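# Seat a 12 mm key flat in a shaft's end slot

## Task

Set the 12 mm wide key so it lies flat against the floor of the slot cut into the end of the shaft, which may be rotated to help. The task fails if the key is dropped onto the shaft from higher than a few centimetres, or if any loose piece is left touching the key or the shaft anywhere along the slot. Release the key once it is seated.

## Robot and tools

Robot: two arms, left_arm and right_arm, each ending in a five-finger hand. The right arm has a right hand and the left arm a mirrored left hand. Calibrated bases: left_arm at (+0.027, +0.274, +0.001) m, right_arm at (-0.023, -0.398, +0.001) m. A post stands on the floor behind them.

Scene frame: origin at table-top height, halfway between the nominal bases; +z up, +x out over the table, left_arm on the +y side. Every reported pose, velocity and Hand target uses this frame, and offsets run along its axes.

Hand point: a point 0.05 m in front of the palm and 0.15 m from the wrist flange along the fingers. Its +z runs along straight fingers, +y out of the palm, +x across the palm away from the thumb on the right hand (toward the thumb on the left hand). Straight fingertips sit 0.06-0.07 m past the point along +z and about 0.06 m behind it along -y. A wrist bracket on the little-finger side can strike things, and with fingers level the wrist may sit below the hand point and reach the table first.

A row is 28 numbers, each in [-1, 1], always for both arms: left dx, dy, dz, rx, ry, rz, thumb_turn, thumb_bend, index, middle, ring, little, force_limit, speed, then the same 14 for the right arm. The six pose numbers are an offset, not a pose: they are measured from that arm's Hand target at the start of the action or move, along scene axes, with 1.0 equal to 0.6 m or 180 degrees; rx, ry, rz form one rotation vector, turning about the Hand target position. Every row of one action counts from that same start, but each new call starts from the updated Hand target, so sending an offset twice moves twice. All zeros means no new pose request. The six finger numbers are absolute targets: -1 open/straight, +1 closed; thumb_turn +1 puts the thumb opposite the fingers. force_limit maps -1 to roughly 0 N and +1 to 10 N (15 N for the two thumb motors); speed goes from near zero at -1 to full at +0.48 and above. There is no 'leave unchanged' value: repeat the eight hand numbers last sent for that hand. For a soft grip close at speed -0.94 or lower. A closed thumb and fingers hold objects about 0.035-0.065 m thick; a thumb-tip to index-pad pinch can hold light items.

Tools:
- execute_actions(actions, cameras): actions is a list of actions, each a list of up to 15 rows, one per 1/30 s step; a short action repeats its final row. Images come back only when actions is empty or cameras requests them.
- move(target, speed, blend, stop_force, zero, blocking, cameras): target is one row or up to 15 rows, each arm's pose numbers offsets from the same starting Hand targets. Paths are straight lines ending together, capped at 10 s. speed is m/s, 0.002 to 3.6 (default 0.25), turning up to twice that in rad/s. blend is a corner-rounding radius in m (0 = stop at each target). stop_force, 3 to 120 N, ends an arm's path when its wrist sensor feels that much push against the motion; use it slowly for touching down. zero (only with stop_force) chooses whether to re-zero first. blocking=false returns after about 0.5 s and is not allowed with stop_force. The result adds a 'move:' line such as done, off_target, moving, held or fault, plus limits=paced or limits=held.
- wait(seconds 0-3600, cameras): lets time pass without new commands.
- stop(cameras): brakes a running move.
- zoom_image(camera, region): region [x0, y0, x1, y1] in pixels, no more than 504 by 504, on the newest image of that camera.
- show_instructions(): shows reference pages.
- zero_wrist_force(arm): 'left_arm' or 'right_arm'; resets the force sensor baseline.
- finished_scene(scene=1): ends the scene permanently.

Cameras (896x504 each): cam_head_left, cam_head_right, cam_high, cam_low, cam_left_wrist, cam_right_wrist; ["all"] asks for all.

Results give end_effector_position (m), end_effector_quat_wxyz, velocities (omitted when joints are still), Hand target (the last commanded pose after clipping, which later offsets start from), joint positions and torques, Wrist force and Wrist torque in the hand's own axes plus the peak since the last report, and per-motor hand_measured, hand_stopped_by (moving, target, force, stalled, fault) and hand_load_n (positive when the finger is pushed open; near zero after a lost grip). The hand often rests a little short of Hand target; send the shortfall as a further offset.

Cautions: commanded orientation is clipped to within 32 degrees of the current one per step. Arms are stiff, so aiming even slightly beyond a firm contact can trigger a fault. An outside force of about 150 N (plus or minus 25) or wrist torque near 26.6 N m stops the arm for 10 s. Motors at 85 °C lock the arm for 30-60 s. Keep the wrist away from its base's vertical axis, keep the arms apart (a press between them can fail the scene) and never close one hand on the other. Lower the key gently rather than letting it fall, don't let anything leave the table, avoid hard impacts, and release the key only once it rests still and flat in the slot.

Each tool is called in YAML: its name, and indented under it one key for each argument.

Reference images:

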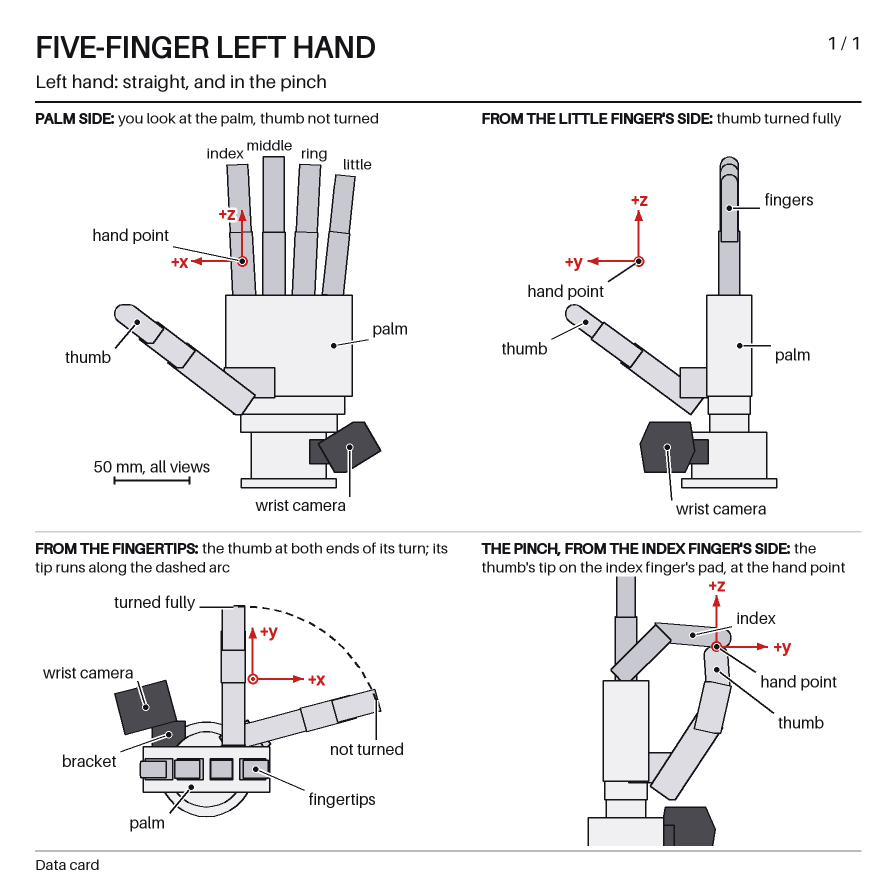

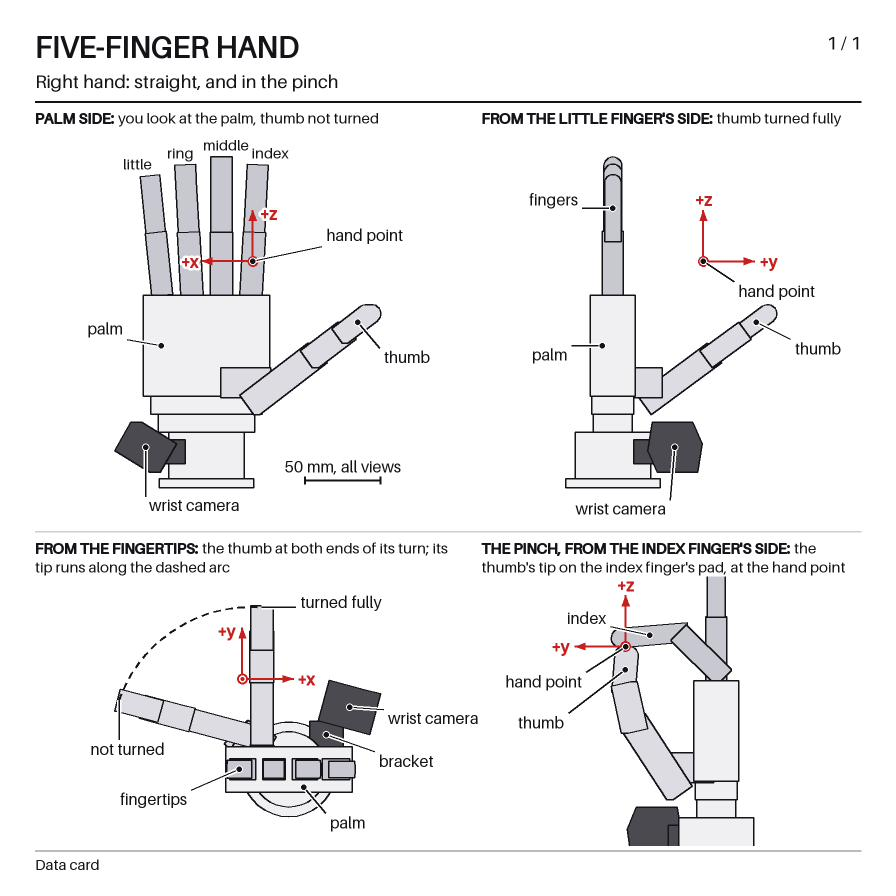

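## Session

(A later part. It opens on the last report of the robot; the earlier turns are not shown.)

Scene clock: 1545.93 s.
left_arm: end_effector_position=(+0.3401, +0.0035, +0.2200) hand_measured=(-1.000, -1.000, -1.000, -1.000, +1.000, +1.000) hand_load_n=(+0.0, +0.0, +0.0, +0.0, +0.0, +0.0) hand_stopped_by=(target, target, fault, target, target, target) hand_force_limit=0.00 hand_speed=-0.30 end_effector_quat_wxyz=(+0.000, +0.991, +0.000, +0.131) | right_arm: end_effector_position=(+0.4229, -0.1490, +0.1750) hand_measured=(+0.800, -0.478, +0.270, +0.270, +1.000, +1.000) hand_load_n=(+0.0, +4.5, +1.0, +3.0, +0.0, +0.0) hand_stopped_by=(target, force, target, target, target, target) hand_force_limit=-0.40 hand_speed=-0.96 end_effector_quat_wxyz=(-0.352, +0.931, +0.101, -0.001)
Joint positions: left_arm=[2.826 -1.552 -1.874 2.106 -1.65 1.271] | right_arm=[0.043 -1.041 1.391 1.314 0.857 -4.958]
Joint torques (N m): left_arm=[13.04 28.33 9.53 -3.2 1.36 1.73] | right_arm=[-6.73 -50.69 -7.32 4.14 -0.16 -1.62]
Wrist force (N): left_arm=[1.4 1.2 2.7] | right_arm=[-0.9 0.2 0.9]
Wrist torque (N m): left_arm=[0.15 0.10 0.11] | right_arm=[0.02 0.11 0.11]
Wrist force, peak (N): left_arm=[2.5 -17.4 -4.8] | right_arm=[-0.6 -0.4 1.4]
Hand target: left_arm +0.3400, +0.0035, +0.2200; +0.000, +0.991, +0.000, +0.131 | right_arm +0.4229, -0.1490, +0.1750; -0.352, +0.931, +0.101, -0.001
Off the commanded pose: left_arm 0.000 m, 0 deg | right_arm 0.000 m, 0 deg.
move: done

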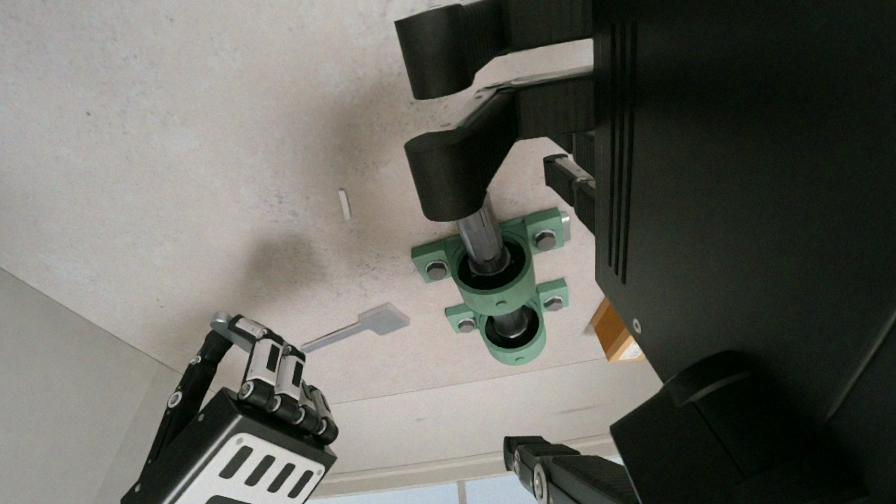

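move:
  target: [0,0.0333,-0.05,0,0,0,-1,-1,1,-1,-1,-1,0,-0.3, 0,0,0,0,0,0,0.8,-0.15,0.27,0.27,1,1,-0.4,-0.96]
  speed: 0.1
  cameras: ["cam_left_wrist"]

zoom_image:
  camera: "cam_left_wrist"
  region: [420, 130, 540, 260]

Scene clock: 1553.27 s.
left_arm: end_effector_position=(+0.3400, +0.0235, +0.1900) hand_measured=(-1.000, -1.000, -1.000, -1.000, -1.000, -1.000) hand_load_n=(+0.0, -0.5, +0.0, +0.0, +0.0, +0.0) hand_stopped_by=(target, target, fault, target, target, target) hand_force_limit=0.00 hand_speed=-0.30 end_effector_quat_wxyz=(+0.000, +0.991, +0.000, +0.131) | right_arm: end_effector_position=(+0.4229, -0.1490, +0.1750) hand_measured=(+0.800, -0.478, +0.270, +0.270, +1.000, +1.000) hand_load_n=(+0.0, +4.5, +1.5, +3.0, +0.0, +0.0) hand_stopped_by=(target, force, target, target, target, target) hand_force_limit=-0.40 hand_speed=-0.96 end_effector_quat_wxyz=(-0.352, +0.931, +0.101, -0.001)
Joint positions: left_arm=[2.899 -1.539 -1.966 2.189 -1.631 1.342] | right_arm=[0.043 -1.041 1.391 1.314 0.857 -4.958]
Joint torques (N m): left_arm=[11.37 25.93 9.27 -0.04 1.28 1.99] | right_arm=[-6.31 -49.49 -7.38 4.16 -0.49 -1.5]
Wrist force (N): left_arm=[1.0 1.5 2.9] | right_arm=[-0.2 0.1 1.0]
Wrist torque (N m): left_arm=[0.17 0.18 -0.06] | right_arm=[0.02 0.01 0.15]
Wrist force, peak (N): left_arm=[1.1 1.6 3.0] | right_arm=[-0.9 -0.3 1.1]
Hand target: left_arm +0.3400, +0.0235, +0.1900; +0.000, +0.991, +0.000, +0.131 | right_arm +0.4229, -0.1490, +0.1750; -0.352, +0.931, +0.101, -0.001
Off the commanded pose: left_arm 0.000 m, 0 deg | right_arm 0.000 m, 0 deg.
move: done

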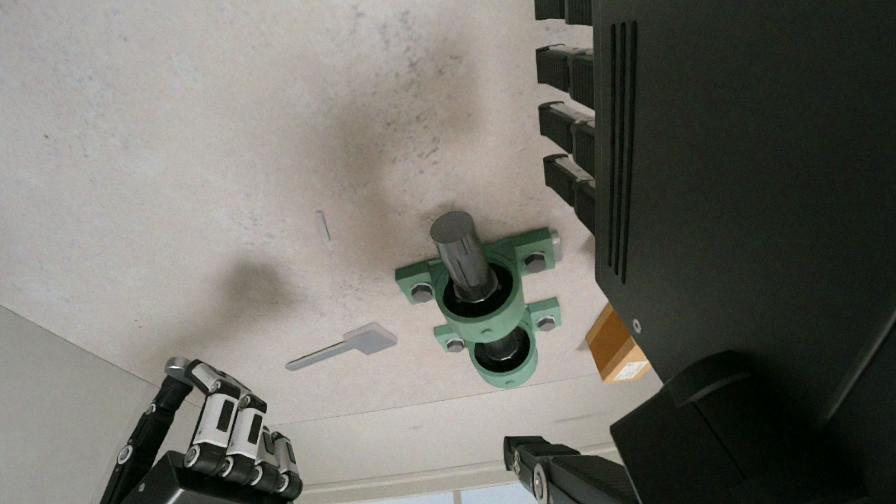

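Scaled by 3.877 from the camera's image (finer frame: 1280x720).

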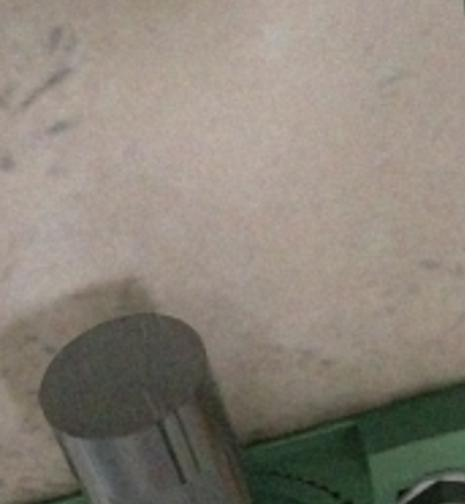

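zoom_image:
  camera: "cam_left_wrist"
  region: [425, 205, 515, 310]

Scaled by 4.800 from the camera's image (finer frame: 1280x720).

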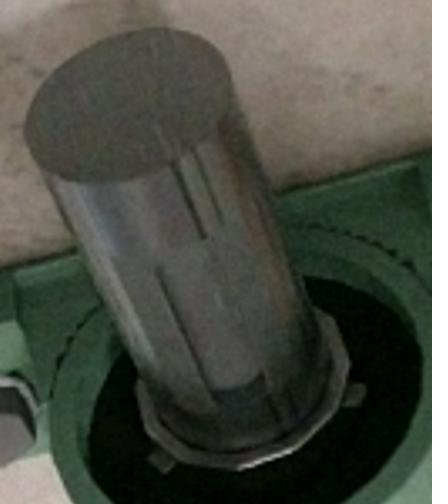

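move:
  target:
    - [-0.0333,0.1,0.04,0,0,0,-1,-1,1,-1,-1,-1,0,-0.3, 0.1035,0.2,0,0,0,0,0.8,-0.15,0.27,0.27,1,1,-0.4,-0.96]
    - [-0.0333,0.1,0.04,0,0,0,-1,-1,1,-1,-1,-1,0,-0.3, 0.1035,0.3025,-0.0917,0,0,0,0.8,-0.15,0.27,0.27,1,1,-0.4,-0.96]
  speed: [0.12,0.08]
  blend: [0.02,0]
  cameras: ["cam_left_wrist","cam_right_wrist","cam_high"]

Scene clock: 1574.03 s.
left_arm: end_effector_position=(+0.3201, +0.0835, +0.2140) hand_measured=(-1.000, -1.000, -1.000, -1.000, -1.000, -1.000) hand_load_n=(+0.0, +0.0, +0.0, +0.0, +0.0, +0.0) hand_stopped_by=(target, target, fault, target, target, target) hand_force_limit=0.00 hand_speed=-0.30 end_effector_quat_wxyz=(+0.000, +0.991, +0.000, +0.131) | right_arm: end_effector_position=(+0.4850, +0.0323, +0.1201) hand_measured=(+0.800, -0.478, +0.270, +0.270, +1.000, +1.000) hand_load_n=(+0.0, +4.5, +1.5, +3.0, +0.0, +0.0) hand_stopped_by=(target, force, target, target, target, target) hand_force_limit=-0.40 hand_speed=-0.96 end_effector_quat_wxyz=(-0.352, +0.931, +0.101, -0.001)
Joint positions: left_arm=[3.153 -1.369 -2.047 2.108 -1.566 1.588] | right_arm=[0.352 -0.689 0.858 1.228 0.87 -4.551]
Joint torques (N m): left_arm=[12.11 19.43 8.82 -3.51 1.23 1.76] | right_arm=[5.13 -43.67 -27.8 0.84 0.8 1.78]
Wrist force (N): left_arm=[1.2 1.1 2.6] | right_arm=[-0.3 -0.1 0.8]
Wrist torque (N m): left_arm=[0.13 0.14 0.00] | right_arm=[0.00 0.02 -0.07]
Wrist force, peak (N): left_arm=[1.0 2.0 3.0] | right_arm=[-0.7 0.4 1.2]
Hand target: left_arm +0.3201, +0.0835, +0.2140; +0.000, +0.991, +0.000, +0.131 | right_arm +0.4850, +0.0325, +0.1200; -0.352, +0.931, +0.101, -0.001
Off the commanded pose: left_arm 0.000 m, 0 deg | right_arm 0.000 m, 0 deg.
move: done
Images, in order (width x height): cam_high 896x504, cam_left_wrist 896x504, cam_right_wrist 896x504.

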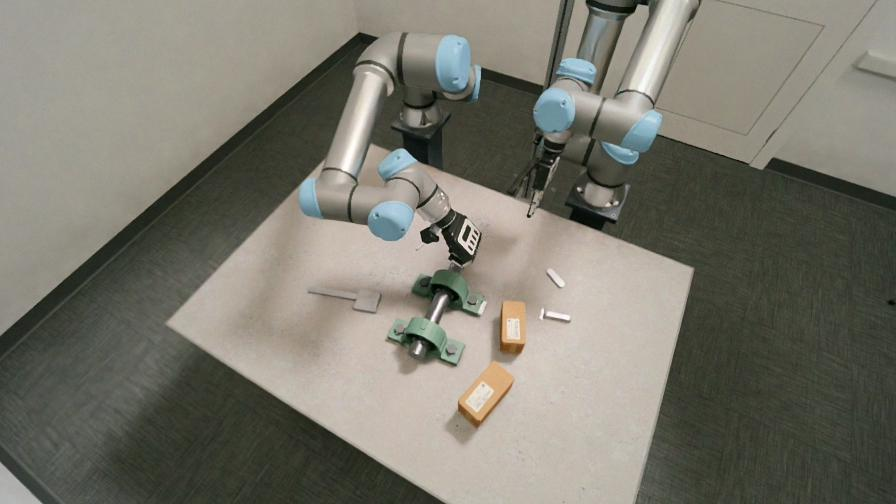

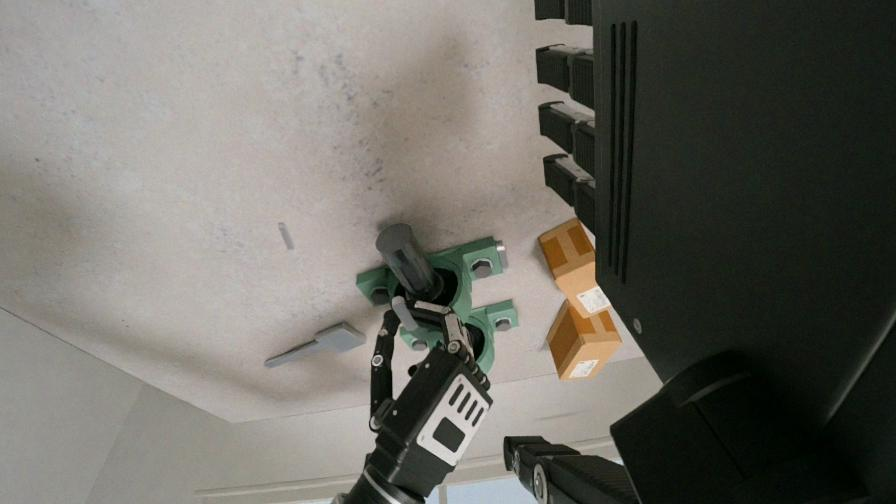

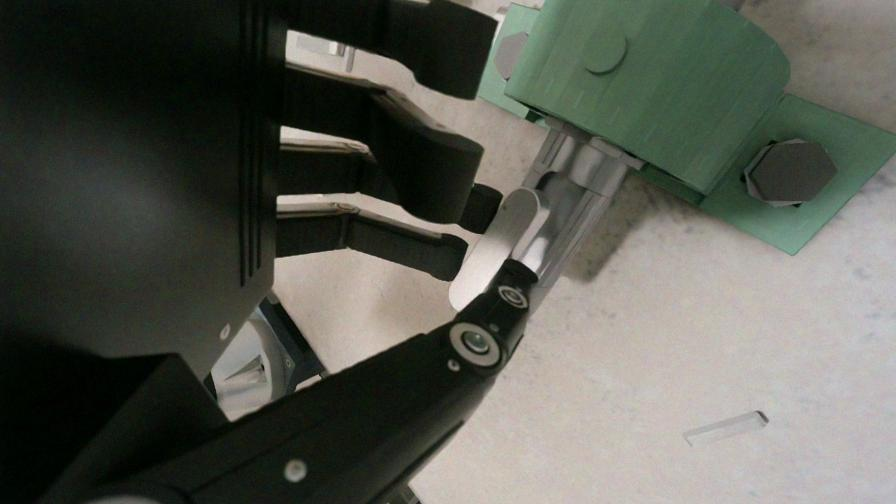

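zoom_image:
  camera: "cam_right_wrist"
  region: [430, 110, 660, 330]

zoom_image:
  camera: "cam_left_wrist"
  region: [360, 210, 500, 360]

Scaled by 2.191 from the camera's image (finer frame: 1280x720).

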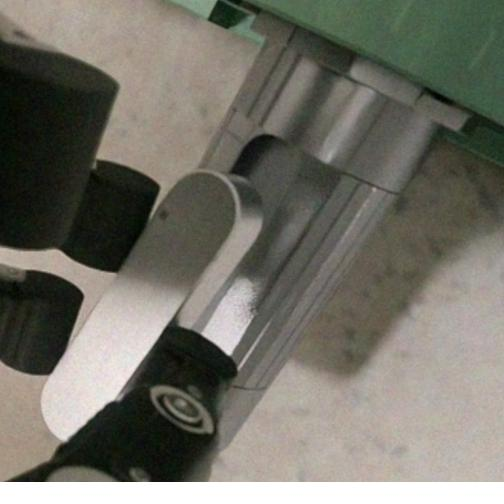

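Scaled by 3.360 from the camera's image (finer frame: 1280x720).

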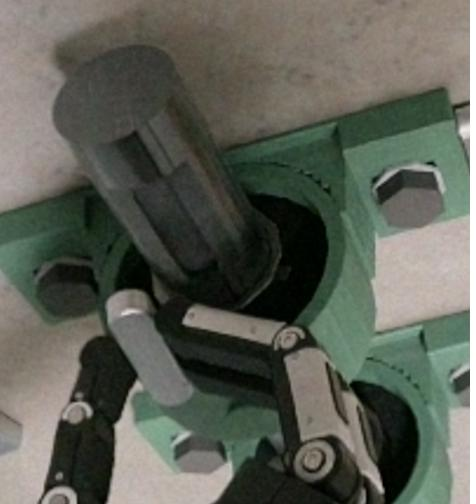

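move:
  target: [0,0,0,0,0,0,-1,-1,1,-1,-1,-1,0,-0.3, 0,0,-0.0333,0,0,0,0.8,-0.15,0.27,0.27,1,1,-0.4,-0.96]
  speed: 0.05
  cameras: ["cam_left_wrist","cam_right_wrist"]

zoom_image:
  camera: "cam_right_wrist"
  region: [430, 110, 660, 330]

zoom_image:
  camera: "cam_left_wrist"
  region: [360, 210, 500, 360]

Scene clock: 1587.50 s.
left_arm: end_effector_position=(+0.3201, +0.0835, +0.2140) hand_measured=(-1.000, -1.000, -1.000, -1.000, -1.000, -1.000) hand_load_n=(+0.0, +0.0, +0.0, +0.0, +0.0, +0.0) hand_stopped_by=(target, target, fault, target, target, target) hand_force_limit=0.00 hand_speed=-0.30 end_effector_quat_wxyz=(+0.000, +0.991, +0.000, +0.131) | right_arm: end_effector_position=(+0.4850, +0.0325, +0.1002) hand_measured=(+0.800, -0.478, +0.270, +0.270, +1.000, +1.000) hand_load_n=(+0.0, +4.5, +1.0, +3.0, +0.0, +0.0) hand_stopped_by=(target, force, target, target, target, target) hand_force_limit=-0.40 hand_speed=-0.96 end_effector_quat_wxyz=(-0.352, +0.931, +0.101, -0.001)
Joint positions: left_arm=[3.153 -1.369 -2.047 2.108 -1.566 1.588] | right_arm=[0.352 -0.677 0.888 1.186 0.87 -4.551]
Joint torques (N m): left_arm=[11.83 18.4 11.22 -3.16 1.2 1.68] | right_arm=[6.01 -43.36 -8.41 0.89 -0.38 0.76]
Wrist force (N): left_arm=[0.9 1.2 3.0] | right_arm=[-0.1 0.1 0.6]
Wrist torque (N m): left_arm=[0.12 0.20 -0.02] | right_arm=[0.04 0.00 -0.06]
Wrist force, peak (N): left_arm=[1.1 1.3 3.1] | right_arm=[-0.4 0.3 1.3]
Hand target: left_arm +0.3201, +0.0835, +0.2140; +0.000, +0.991, +0.000, +0.131 | right_arm +0.4850, +0.0325, +0.1000; -0.352, +0.931, +0.101, -0.001
Off the commanded pose: left_arm 0.000 m, 0 deg | right_arm 0.000 m, 0 deg.
move: done

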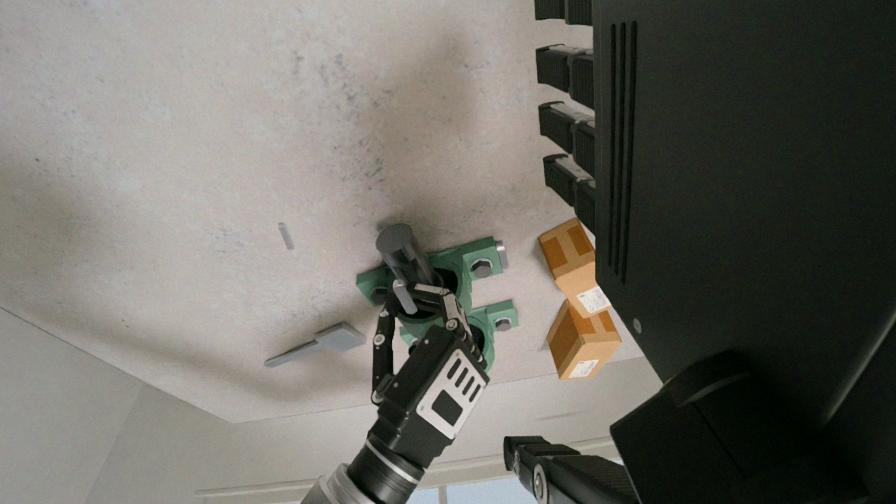

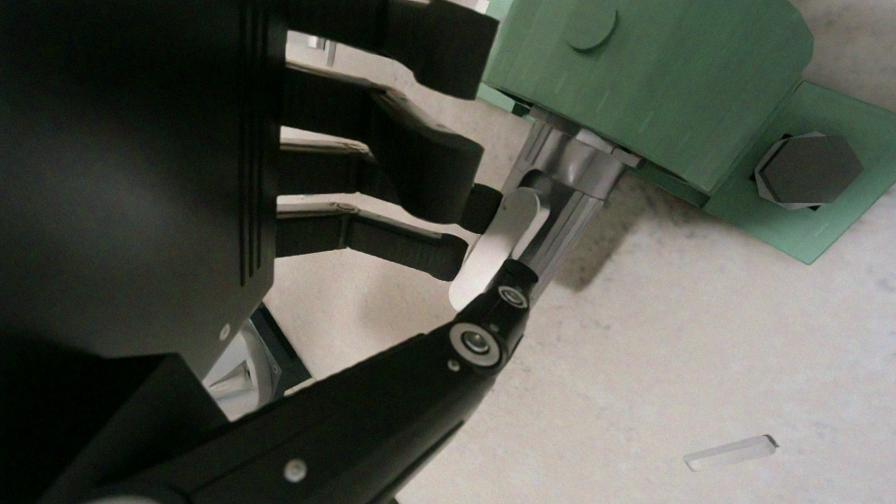

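Scaled by 2.191 from the camera's image (finer frame: 1280x720).

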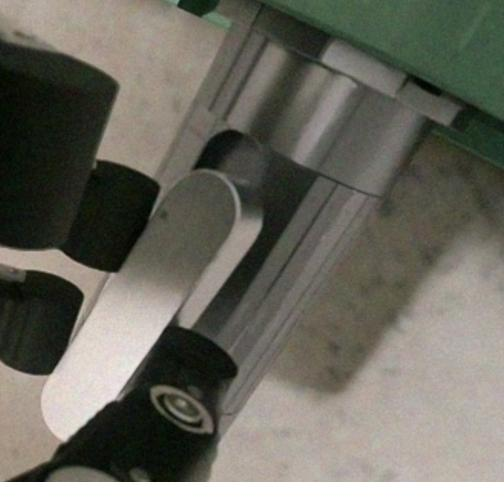

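Scaled by 3.360 from the camera's image (finer frame: 1280x720).

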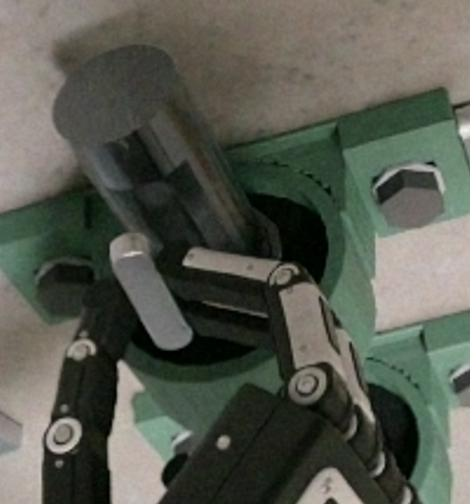

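zoom_image:
  camera: "cam_right_wrist"
  region: [500, 140, 600, 250]

zoom_image:
  camera: "cam_left_wrist"
  region: [370, 215, 450, 325]

Scaled by 4.582 from the camera's image (finer frame: 1280x720).

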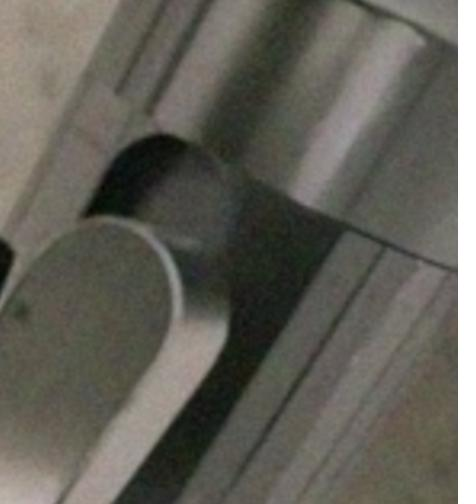

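Scaled by 4.582 from the camera's image (finer frame: 1280x720).

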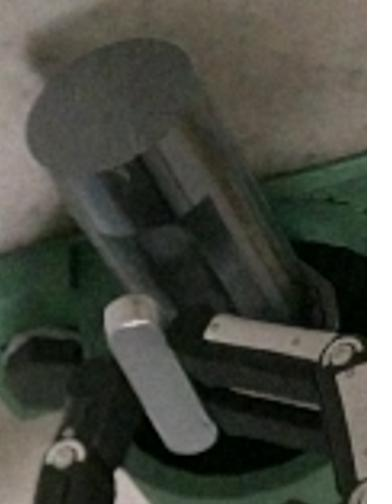

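move:
  target: [0,0,0,0,0,0,-1,-1,1,-1,-1,-1,0,-0.3, 0,0,-0.015,0,0,0,0.8,-0.15,0.27,0.27,1,1,-0.4,-0.96]
  speed: 0.01
  stop_force: 5
  cameras: ["cam_left_wrist","cam_right_wrist"]

zoom_image:
  camera: "cam_right_wrist"
  region: [500, 140, 600, 250]

zoom_image:
  camera: "cam_left_wrist"
  region: [370, 215, 450, 325]

Scene clock: 1614.23 s.
left_arm: end_effector_position=(+0.3201, +0.0835, +0.2140) hand_measured=(-1.000, -1.000, -1.000, -1.000, -1.000, -1.000) hand_load_n=(+0.0, +0.0, -0.5, +0.0, +0.0, +0.0) hand_stopped_by=(target, target, fault, target, target, target) hand_force_limit=0.00 hand_speed=-0.30 end_effector_quat_wxyz=(+0.000, +0.991, +0.000, +0.131) | right_arm: end_effector_position=(+0.4850, +0.0325, +0.0910) hand_measured=(+0.800, -0.478, +0.270, +0.270, +1.000, +1.000) hand_load_n=(+0.0, +4.5, +1.5, +3.0, +0.0, +0.0) hand_stopped_by=(target, force, target, target, target, target) hand_force_limit=-0.40 hand_speed=-0.96 end_effector_quat_wxyz=(-0.352, +0.931, +0.101, -0.001)
Joint positions: left_arm=[3.153 -1.369 -2.047 2.108 -1.566 1.588] | right_arm=[0.352 -0.671 0.901 1.167 0.87 -4.551]
Joint torques (N m): left_arm=[12.23 18.27 9.96 -3.24 1.28 2.05] | right_arm=[6.49 -44.59 -7.85 1.12 -1.89 0.39]
Wrist force (N): left_arm=[1.2 1.2 2.6] | right_arm=[-0.4 -0.4 0.8]
Wrist torque (N m): left_arm=[0.15 0.13 0.00] | right_arm=[-0.04 0.03 -0.08]
Wrist force, peak (N): left_arm=[1.2 1.4 2.9] | right_arm=[-0.3 0.3 1.4]
Hand target: left_arm +0.3201, +0.0835, +0.2140; +0.000, +0.991, +0.000, +0.131 | right_arm +0.4850, +0.0325, +0.0910; -0.352, +0.931, +0.101, -0.001
Off the commanded pose: left_arm 0.000 m, 0 deg | right_arm 0.000 m, 0 deg.
move: done

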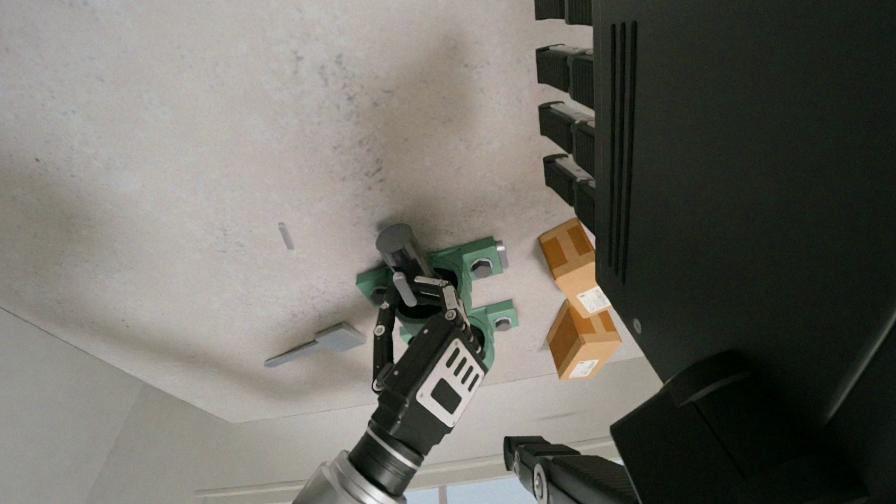

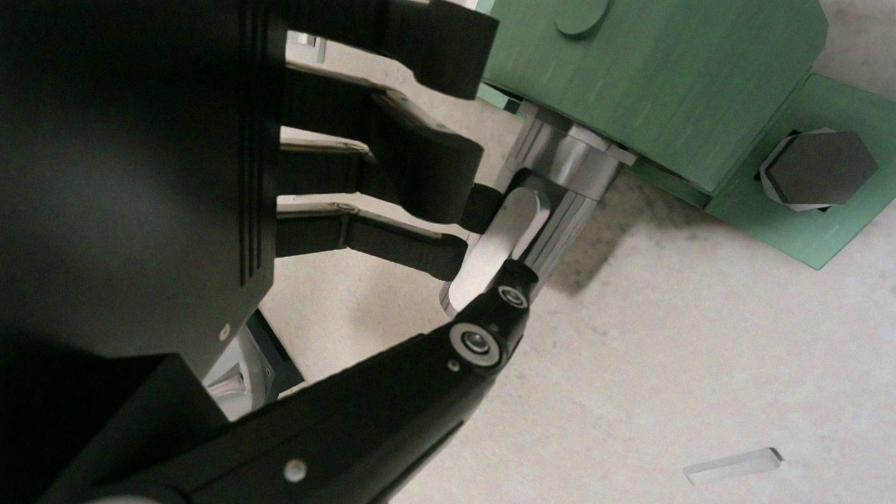

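Scaled by 4.582 from the camera's image (finer frame: 1280x720).

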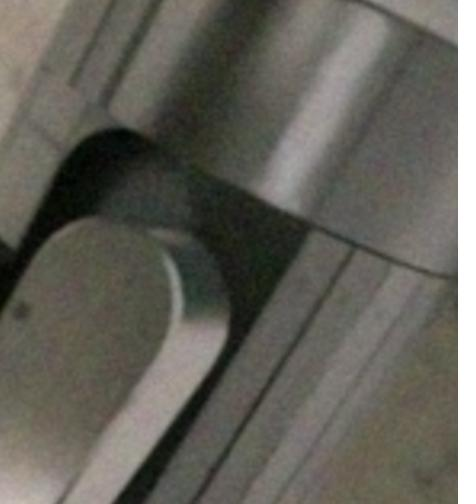

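Scaled by 4.582 from the camera's image (finer frame: 1280x720).

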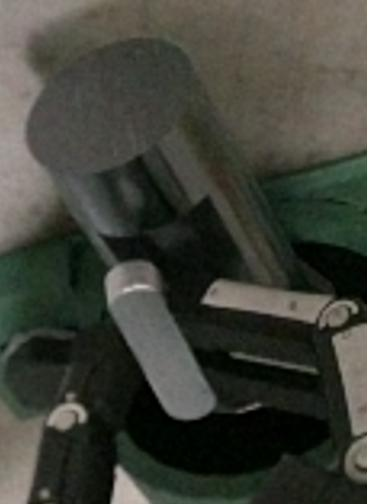

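zoom_image:
  camera: "cam_right_wrist"
  region: [490, 160, 570, 240]

zoom_image:
  camera: "cam_right_wrist"
  region: [430, 240, 510, 320]

Scaled by 6.300 from the camera's image (finer frame: 1280x720).

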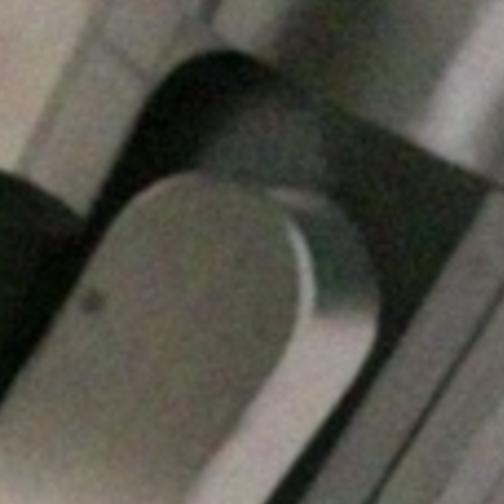

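Scaled by 6.300 from the camera's image (finer frame: 1280x720).

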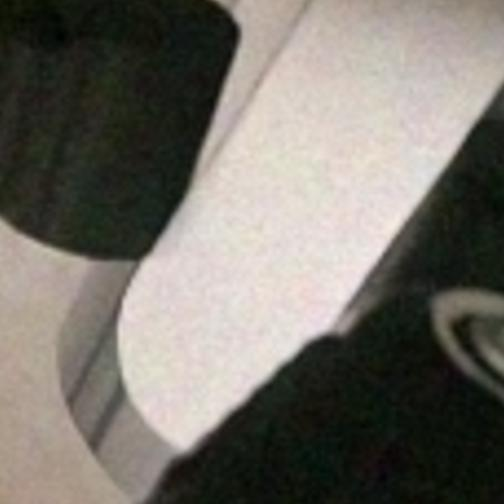

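move:
  target: [0,0,0,0,0,0,-1,-1,1,-1,-1,-1,0,-0.3, 0.005,0.0117,0,0,0,0,0.8,-0.15,0.27,0.27,1,1,-0.4,-0.96]
  speed: 0.02
  stop_force: 6
  cameras: ["cam_left_wrist","cam_right_wrist"]

zoom_image:
  camera: "cam_right_wrist"
  region: [490, 160, 570, 240]

zoom_image:
  camera: "cam_left_wrist"
  region: [370, 215, 450, 325]

Scene clock: 1745.07 s.
left_arm: end_effector_position=(+0.3201, +0.0835, +0.2140) hand_measured=(-1.000, -1.000, -1.000, -1.000, -1.000, -1.000) hand_load_n=(+0.0, +0.5, +0.0, -0.5, +0.0, +0.0) hand_stopped_by=(target, target, fault, target, target, target) hand_force_limit=0.00 hand_speed=-0.30 end_effector_quat_wxyz=(+0.000, +0.991, +0.000, +0.131) | right_arm: end_effector_position=(+0.4880, +0.0395, +0.0910) hand_measured=(+0.800, -0.478, +0.270, +0.270, +1.000, +1.000) hand_load_n=(+0.0, +4.5, +1.5, +2.5, +0.0, +0.0) hand_stopped_by=(target, force, target, target, target, target) hand_force_limit=-0.40 hand_speed=-0.96 end_effector_quat_wxyz=(-0.352, +0.931, +0.101, -0.001)
Joint positions: left_arm=[3.153 -1.369 -2.047 2.108 -1.566 1.588] | right_arm=[0.362 -0.654 0.866 1.177 0.871 -4.539]
Joint torques (N m): left_arm=[12.69 18.24 10.47 -3.09 1.42 1.78] | right_arm=[7.33 -43.44 -26.66 3.87 0.11 1.46]
Wrist force (N): left_arm=[1.2 1.2 2.8] | right_arm=[-0.3 -0.3 0.8]
Wrist torque (N m): left_arm=[0.13 0.15 0.00] | right_arm=[-0.03 0.02 -0.07]
Wrist force, peak (N): left_arm=[1.1 1.3 3.0] | right_arm=[-0.5 0.0 1.3]
Hand target: left_arm +0.3201, +0.0835, +0.2140; +0.000, +0.991, +0.000, +0.131 | right_arm +0.4880, +0.0395, +0.0910; -0.352, +0.931, +0.101, -0.001
Off the commanded pose: left_arm 0.000 m, 0 deg | right_arm 0.000 m, 0 deg.
move: done

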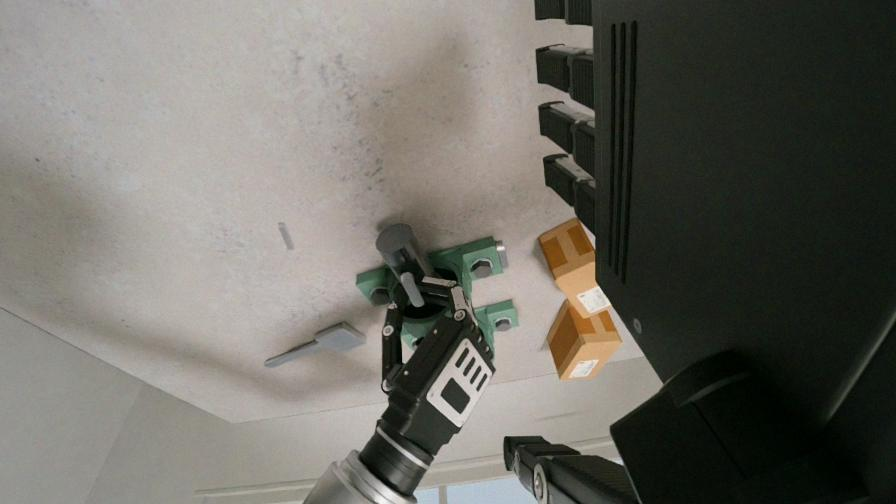

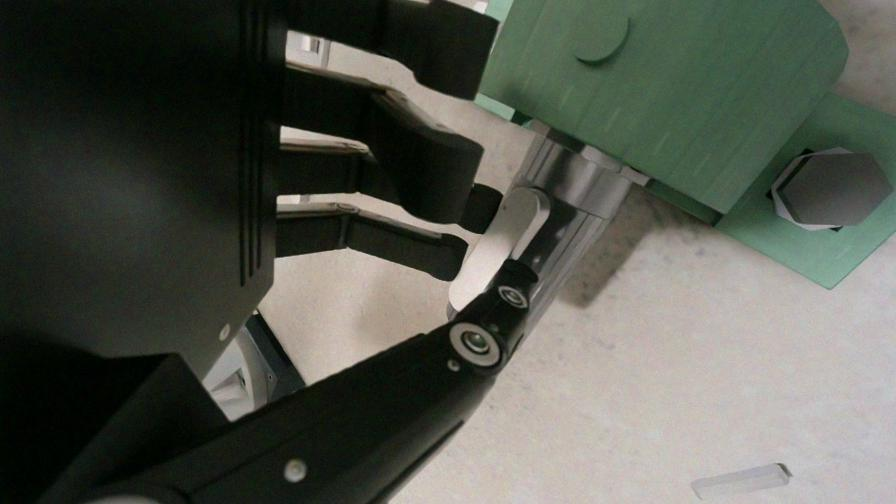

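Scaled by 6.300 from the camera's image (finer frame: 1280x720).

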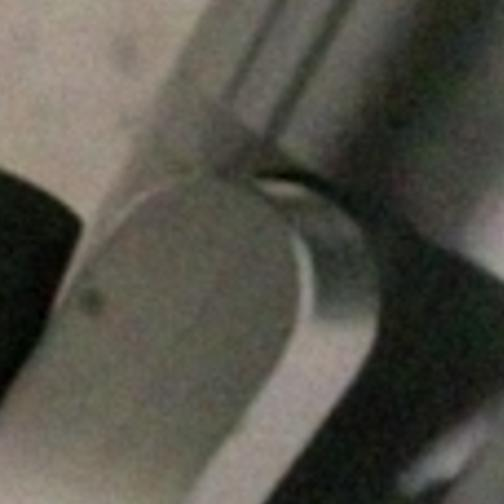

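Scaled by 4.582 from the camera's image (finer frame: 1280x720).

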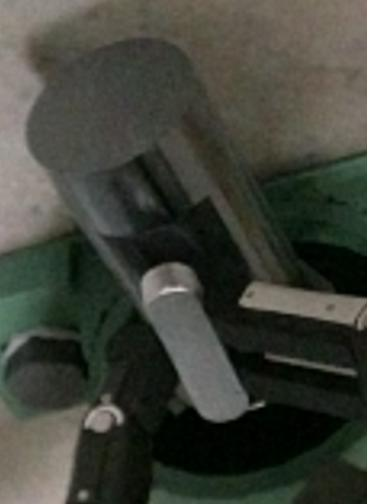

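move:
  target: [0,0,0,0,0,0,-1,-1,1,-1,-1,-1,0,-0.3, 0.0008,0.0022,-0.0067,0,0,0,0.8,-0.15,0.27,0.27,1,1,-0.4,-0.96]
  speed: 0.006
  stop_force: 3.5
  cameras: ["cam_left_wrist","cam_right_wrist"]

zoom_image:
  camera: "cam_right_wrist"
  region: [490, 160, 570, 240]

zoom_image:
  camera: "cam_left_wrist"
  region: [370, 215, 450, 325]

Scene clock: 1757.80 s.
left_arm: end_effector_position=(+0.3201, +0.0835, +0.2140) hand_measured=(-1.000, -1.000, -1.000, -1.000, -1.000, -1.000) hand_load_n=(+0.0, +0.0, +0.0, +0.0, +0.0, +0.0) hand_stopped_by=(target, target, fault, target, target, target) hand_force_limit=0.00 hand_speed=-0.30 end_effector_quat_wxyz=(+0.000, +0.991, +0.000, +0.131) | right_arm: end_effector_position=(+0.4885, +0.0408, +0.0870) hand_measured=(+0.800, -0.478, +0.270, +0.270, +1.000, +1.000) hand_load_n=(+0.0, +4.0, +1.0, +3.0, +0.0, +0.0) hand_stopped_by=(target, force, target, target, target, target) hand_force_limit=-0.40 hand_speed=-0.96 end_effector_quat_wxyz=(-0.352, +0.931, +0.101, -0.001)
Joint positions: left_arm=[3.153 -1.369 -2.047 2.108 -1.566 1.588] | right_arm=[0.363 -0.648 0.865 1.171 0.872 -4.536]
Joint torques (N m): left_arm=[11.45 17.91 10.31 -3.19 1.17 1.86] | right_arm=[6.85 -44.3 -26.23 1.4 0.36 1.12]
Wrist force (N): left_arm=[1.3 1.3 2.9] | right_arm=[-0.3 -0.2 0.8]
Wrist torque (N m): left_arm=[0.16 0.13 0.00] | right_arm=[-0.01 0.02 -0.07]
Wrist force, peak (N): left_arm=[1.1 1.4 3.2] | right_arm=[-0.4 -0.3 1.2]
Hand target: left_arm +0.3201, +0.0835, +0.2140; +0.000, +0.991, +0.000, +0.131 | right_arm +0.4885, +0.0408, +0.0870; -0.352, +0.931, +0.101, -0.001
Off the commanded pose: left_arm 0.000 m, 0 deg | right_arm 0.000 m, 0 deg.
move: done

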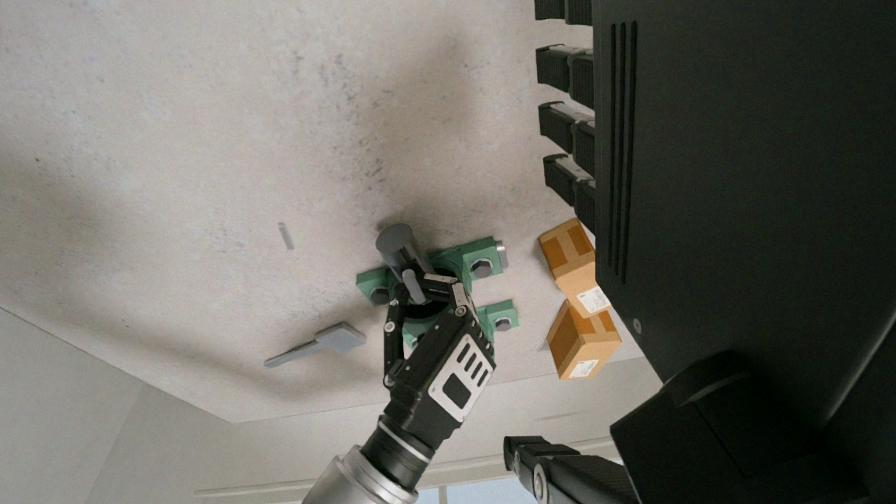

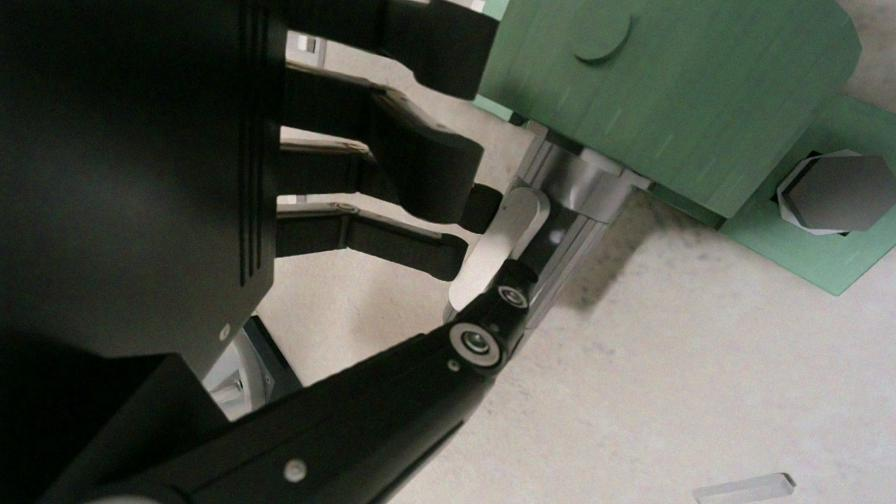

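Scaled by 6.300 from the camera's image (finer frame: 1280x720).

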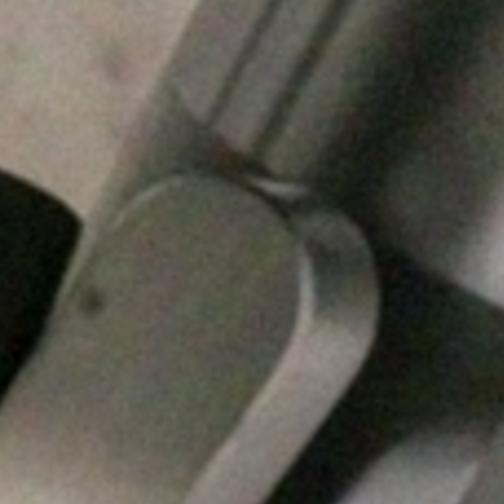

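Scaled by 4.582 from the camera's image (finer frame: 1280x720).

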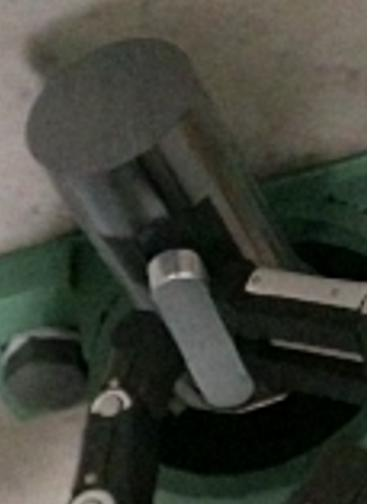

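move:
  target: [0,0,0,0,0,0,-1,-1,1,-1,-1,-1,0,-0.3, 0,0,-0.0133,0,0,0,0.8,-0.15,0.27,0.27,1,1,-0.4,-0.96]
  speed: 0.004
  stop_force: 3
  cameras: ["cam_left_wrist","cam_right_wrist"]

zoom_image:
  camera: "cam_right_wrist"
  region: [490, 160, 570, 240]

zoom_image:
  camera: "cam_left_wrist"
  region: [370, 215, 450, 325]

Scene clock: 1766.23 s.
left_arm: end_effector_position=(+0.3201, +0.0835, +0.2140) hand_measured=(-1.000, -1.000, -1.000, -1.000, -1.000, -1.000) hand_load_n=(+0.0, +0.0, +0.0, +0.0, +0.0, +0.0) hand_stopped_by=(target, target, fault, target, target, target) hand_force_limit=0.00 hand_speed=-0.30 end_effector_quat_wxyz=(+0.000, +0.991, +0.000, +0.131) | right_arm: end_effector_position=(+0.4885, +0.0408, +0.0817) hand_measured=(+0.800, -0.478, +0.270, +0.270, +1.000, +1.000) hand_load_n=(+0.0, +5.0, +0.5, +1.5, +0.0, +0.0) hand_stopped_by=(target, force, target, target, target, target) hand_force_limit=-0.40 hand_speed=-0.96 end_effector_quat_wxyz=(-0.352, +0.931, +0.101, -0.001)
Joint positions: left_arm=[3.153 -1.369 -2.047 2.108 -1.566 1.588] | right_arm=[0.363 -0.644 0.872 1.16 0.872 -4.536]
Joint torques (N m): left_arm=[11.05 18.85 11.25 -3.13 1.26 2.01] | right_arm=[6.5 -62.42 -26.46 3.34 0.5 0.79]
Wrist force (N): left_arm=[1.0 1.2 2.7] | right_arm=[-0.2 -0.9 -1.7]
Wrist torque (N m): left_arm=[0.16 0.17 -0.01] | right_arm=[-0.03 0.08 -0.10]
Wrist force, peak (N): left_arm=[1.0 1.1 3.1] | right_arm=[-0.2 -1.5 -3.2]
Hand target: left_arm +0.3201, +0.0835, +0.2140; +0.000, +0.991, +0.000, +0.131 | right_arm +0.4885, +0.0408, +0.0817; -0.352, +0.931, +0.101, -0.001 (not the last commanded pose)
Off the commanded pose: left_arm 0.000 m, 0 deg | right_arm 0.003 m, 0 deg.
move: contact (right_arm)

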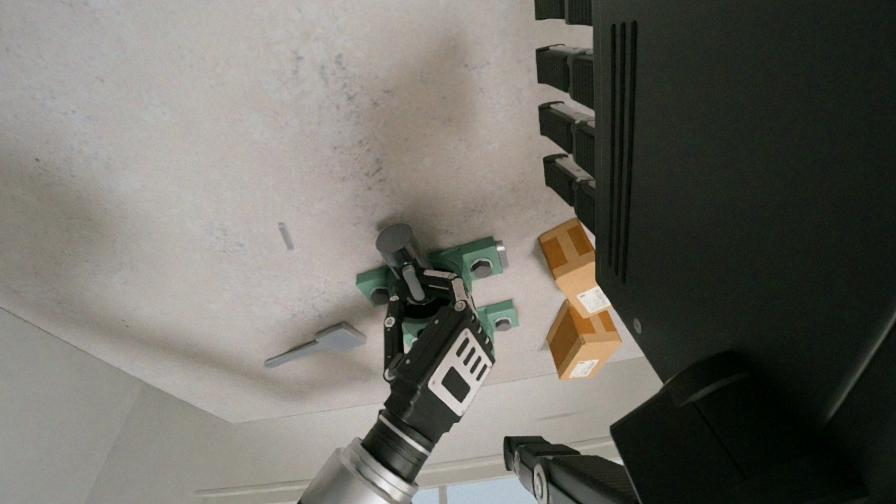

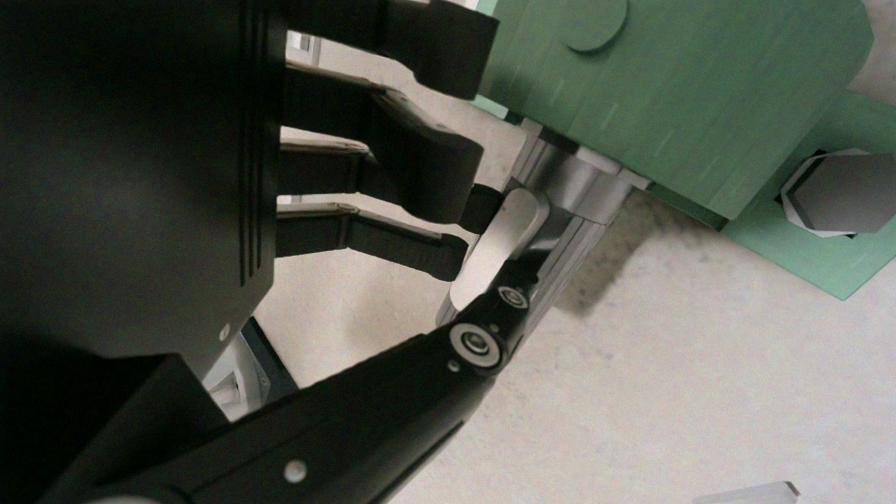

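Scaled by 6.300 from the camera's image (finer frame: 1280x720).

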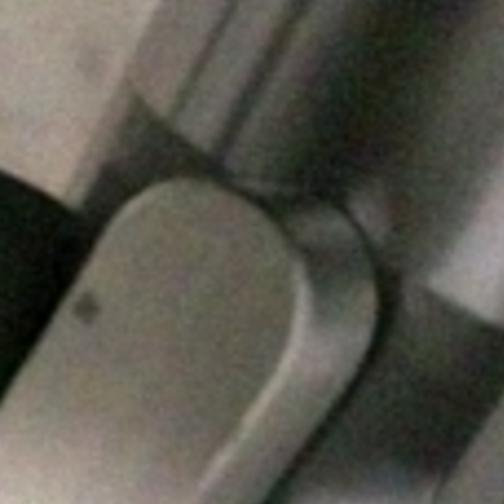

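Scaled by 4.582 from the camera's image (finer frame: 1280x720).

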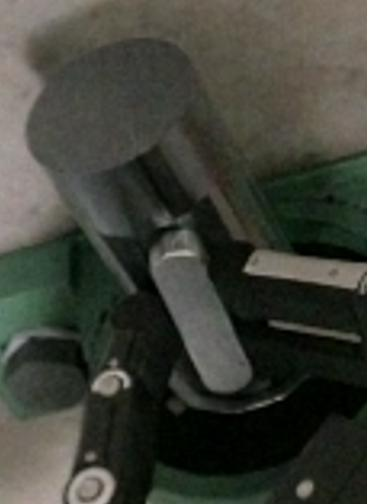

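zoom_image:
  camera: "cam_left_wrist"
  region: [390, 240, 440, 310]

zoom_image:
  camera: "cam_right_wrist"
  region: [425, 250, 495, 330]

Scaled by 7.200 from the camera's image (finer frame: 1280x720).

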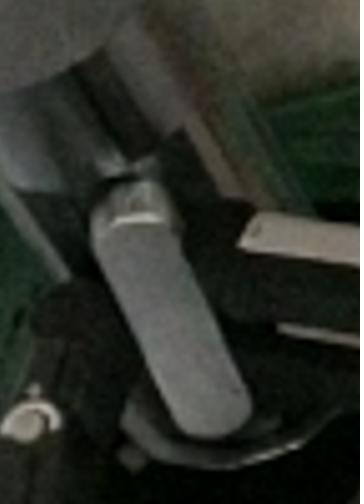

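Scaled by 6.300 from the camera's image (finer frame: 1280x720).

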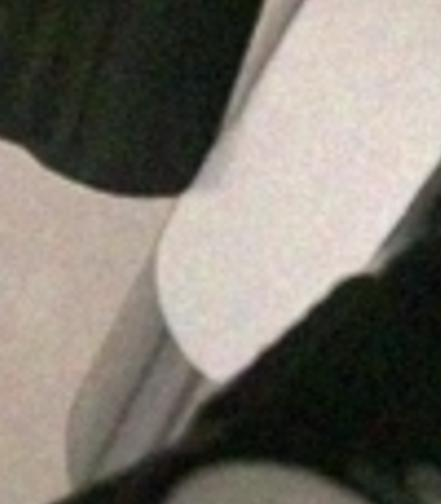

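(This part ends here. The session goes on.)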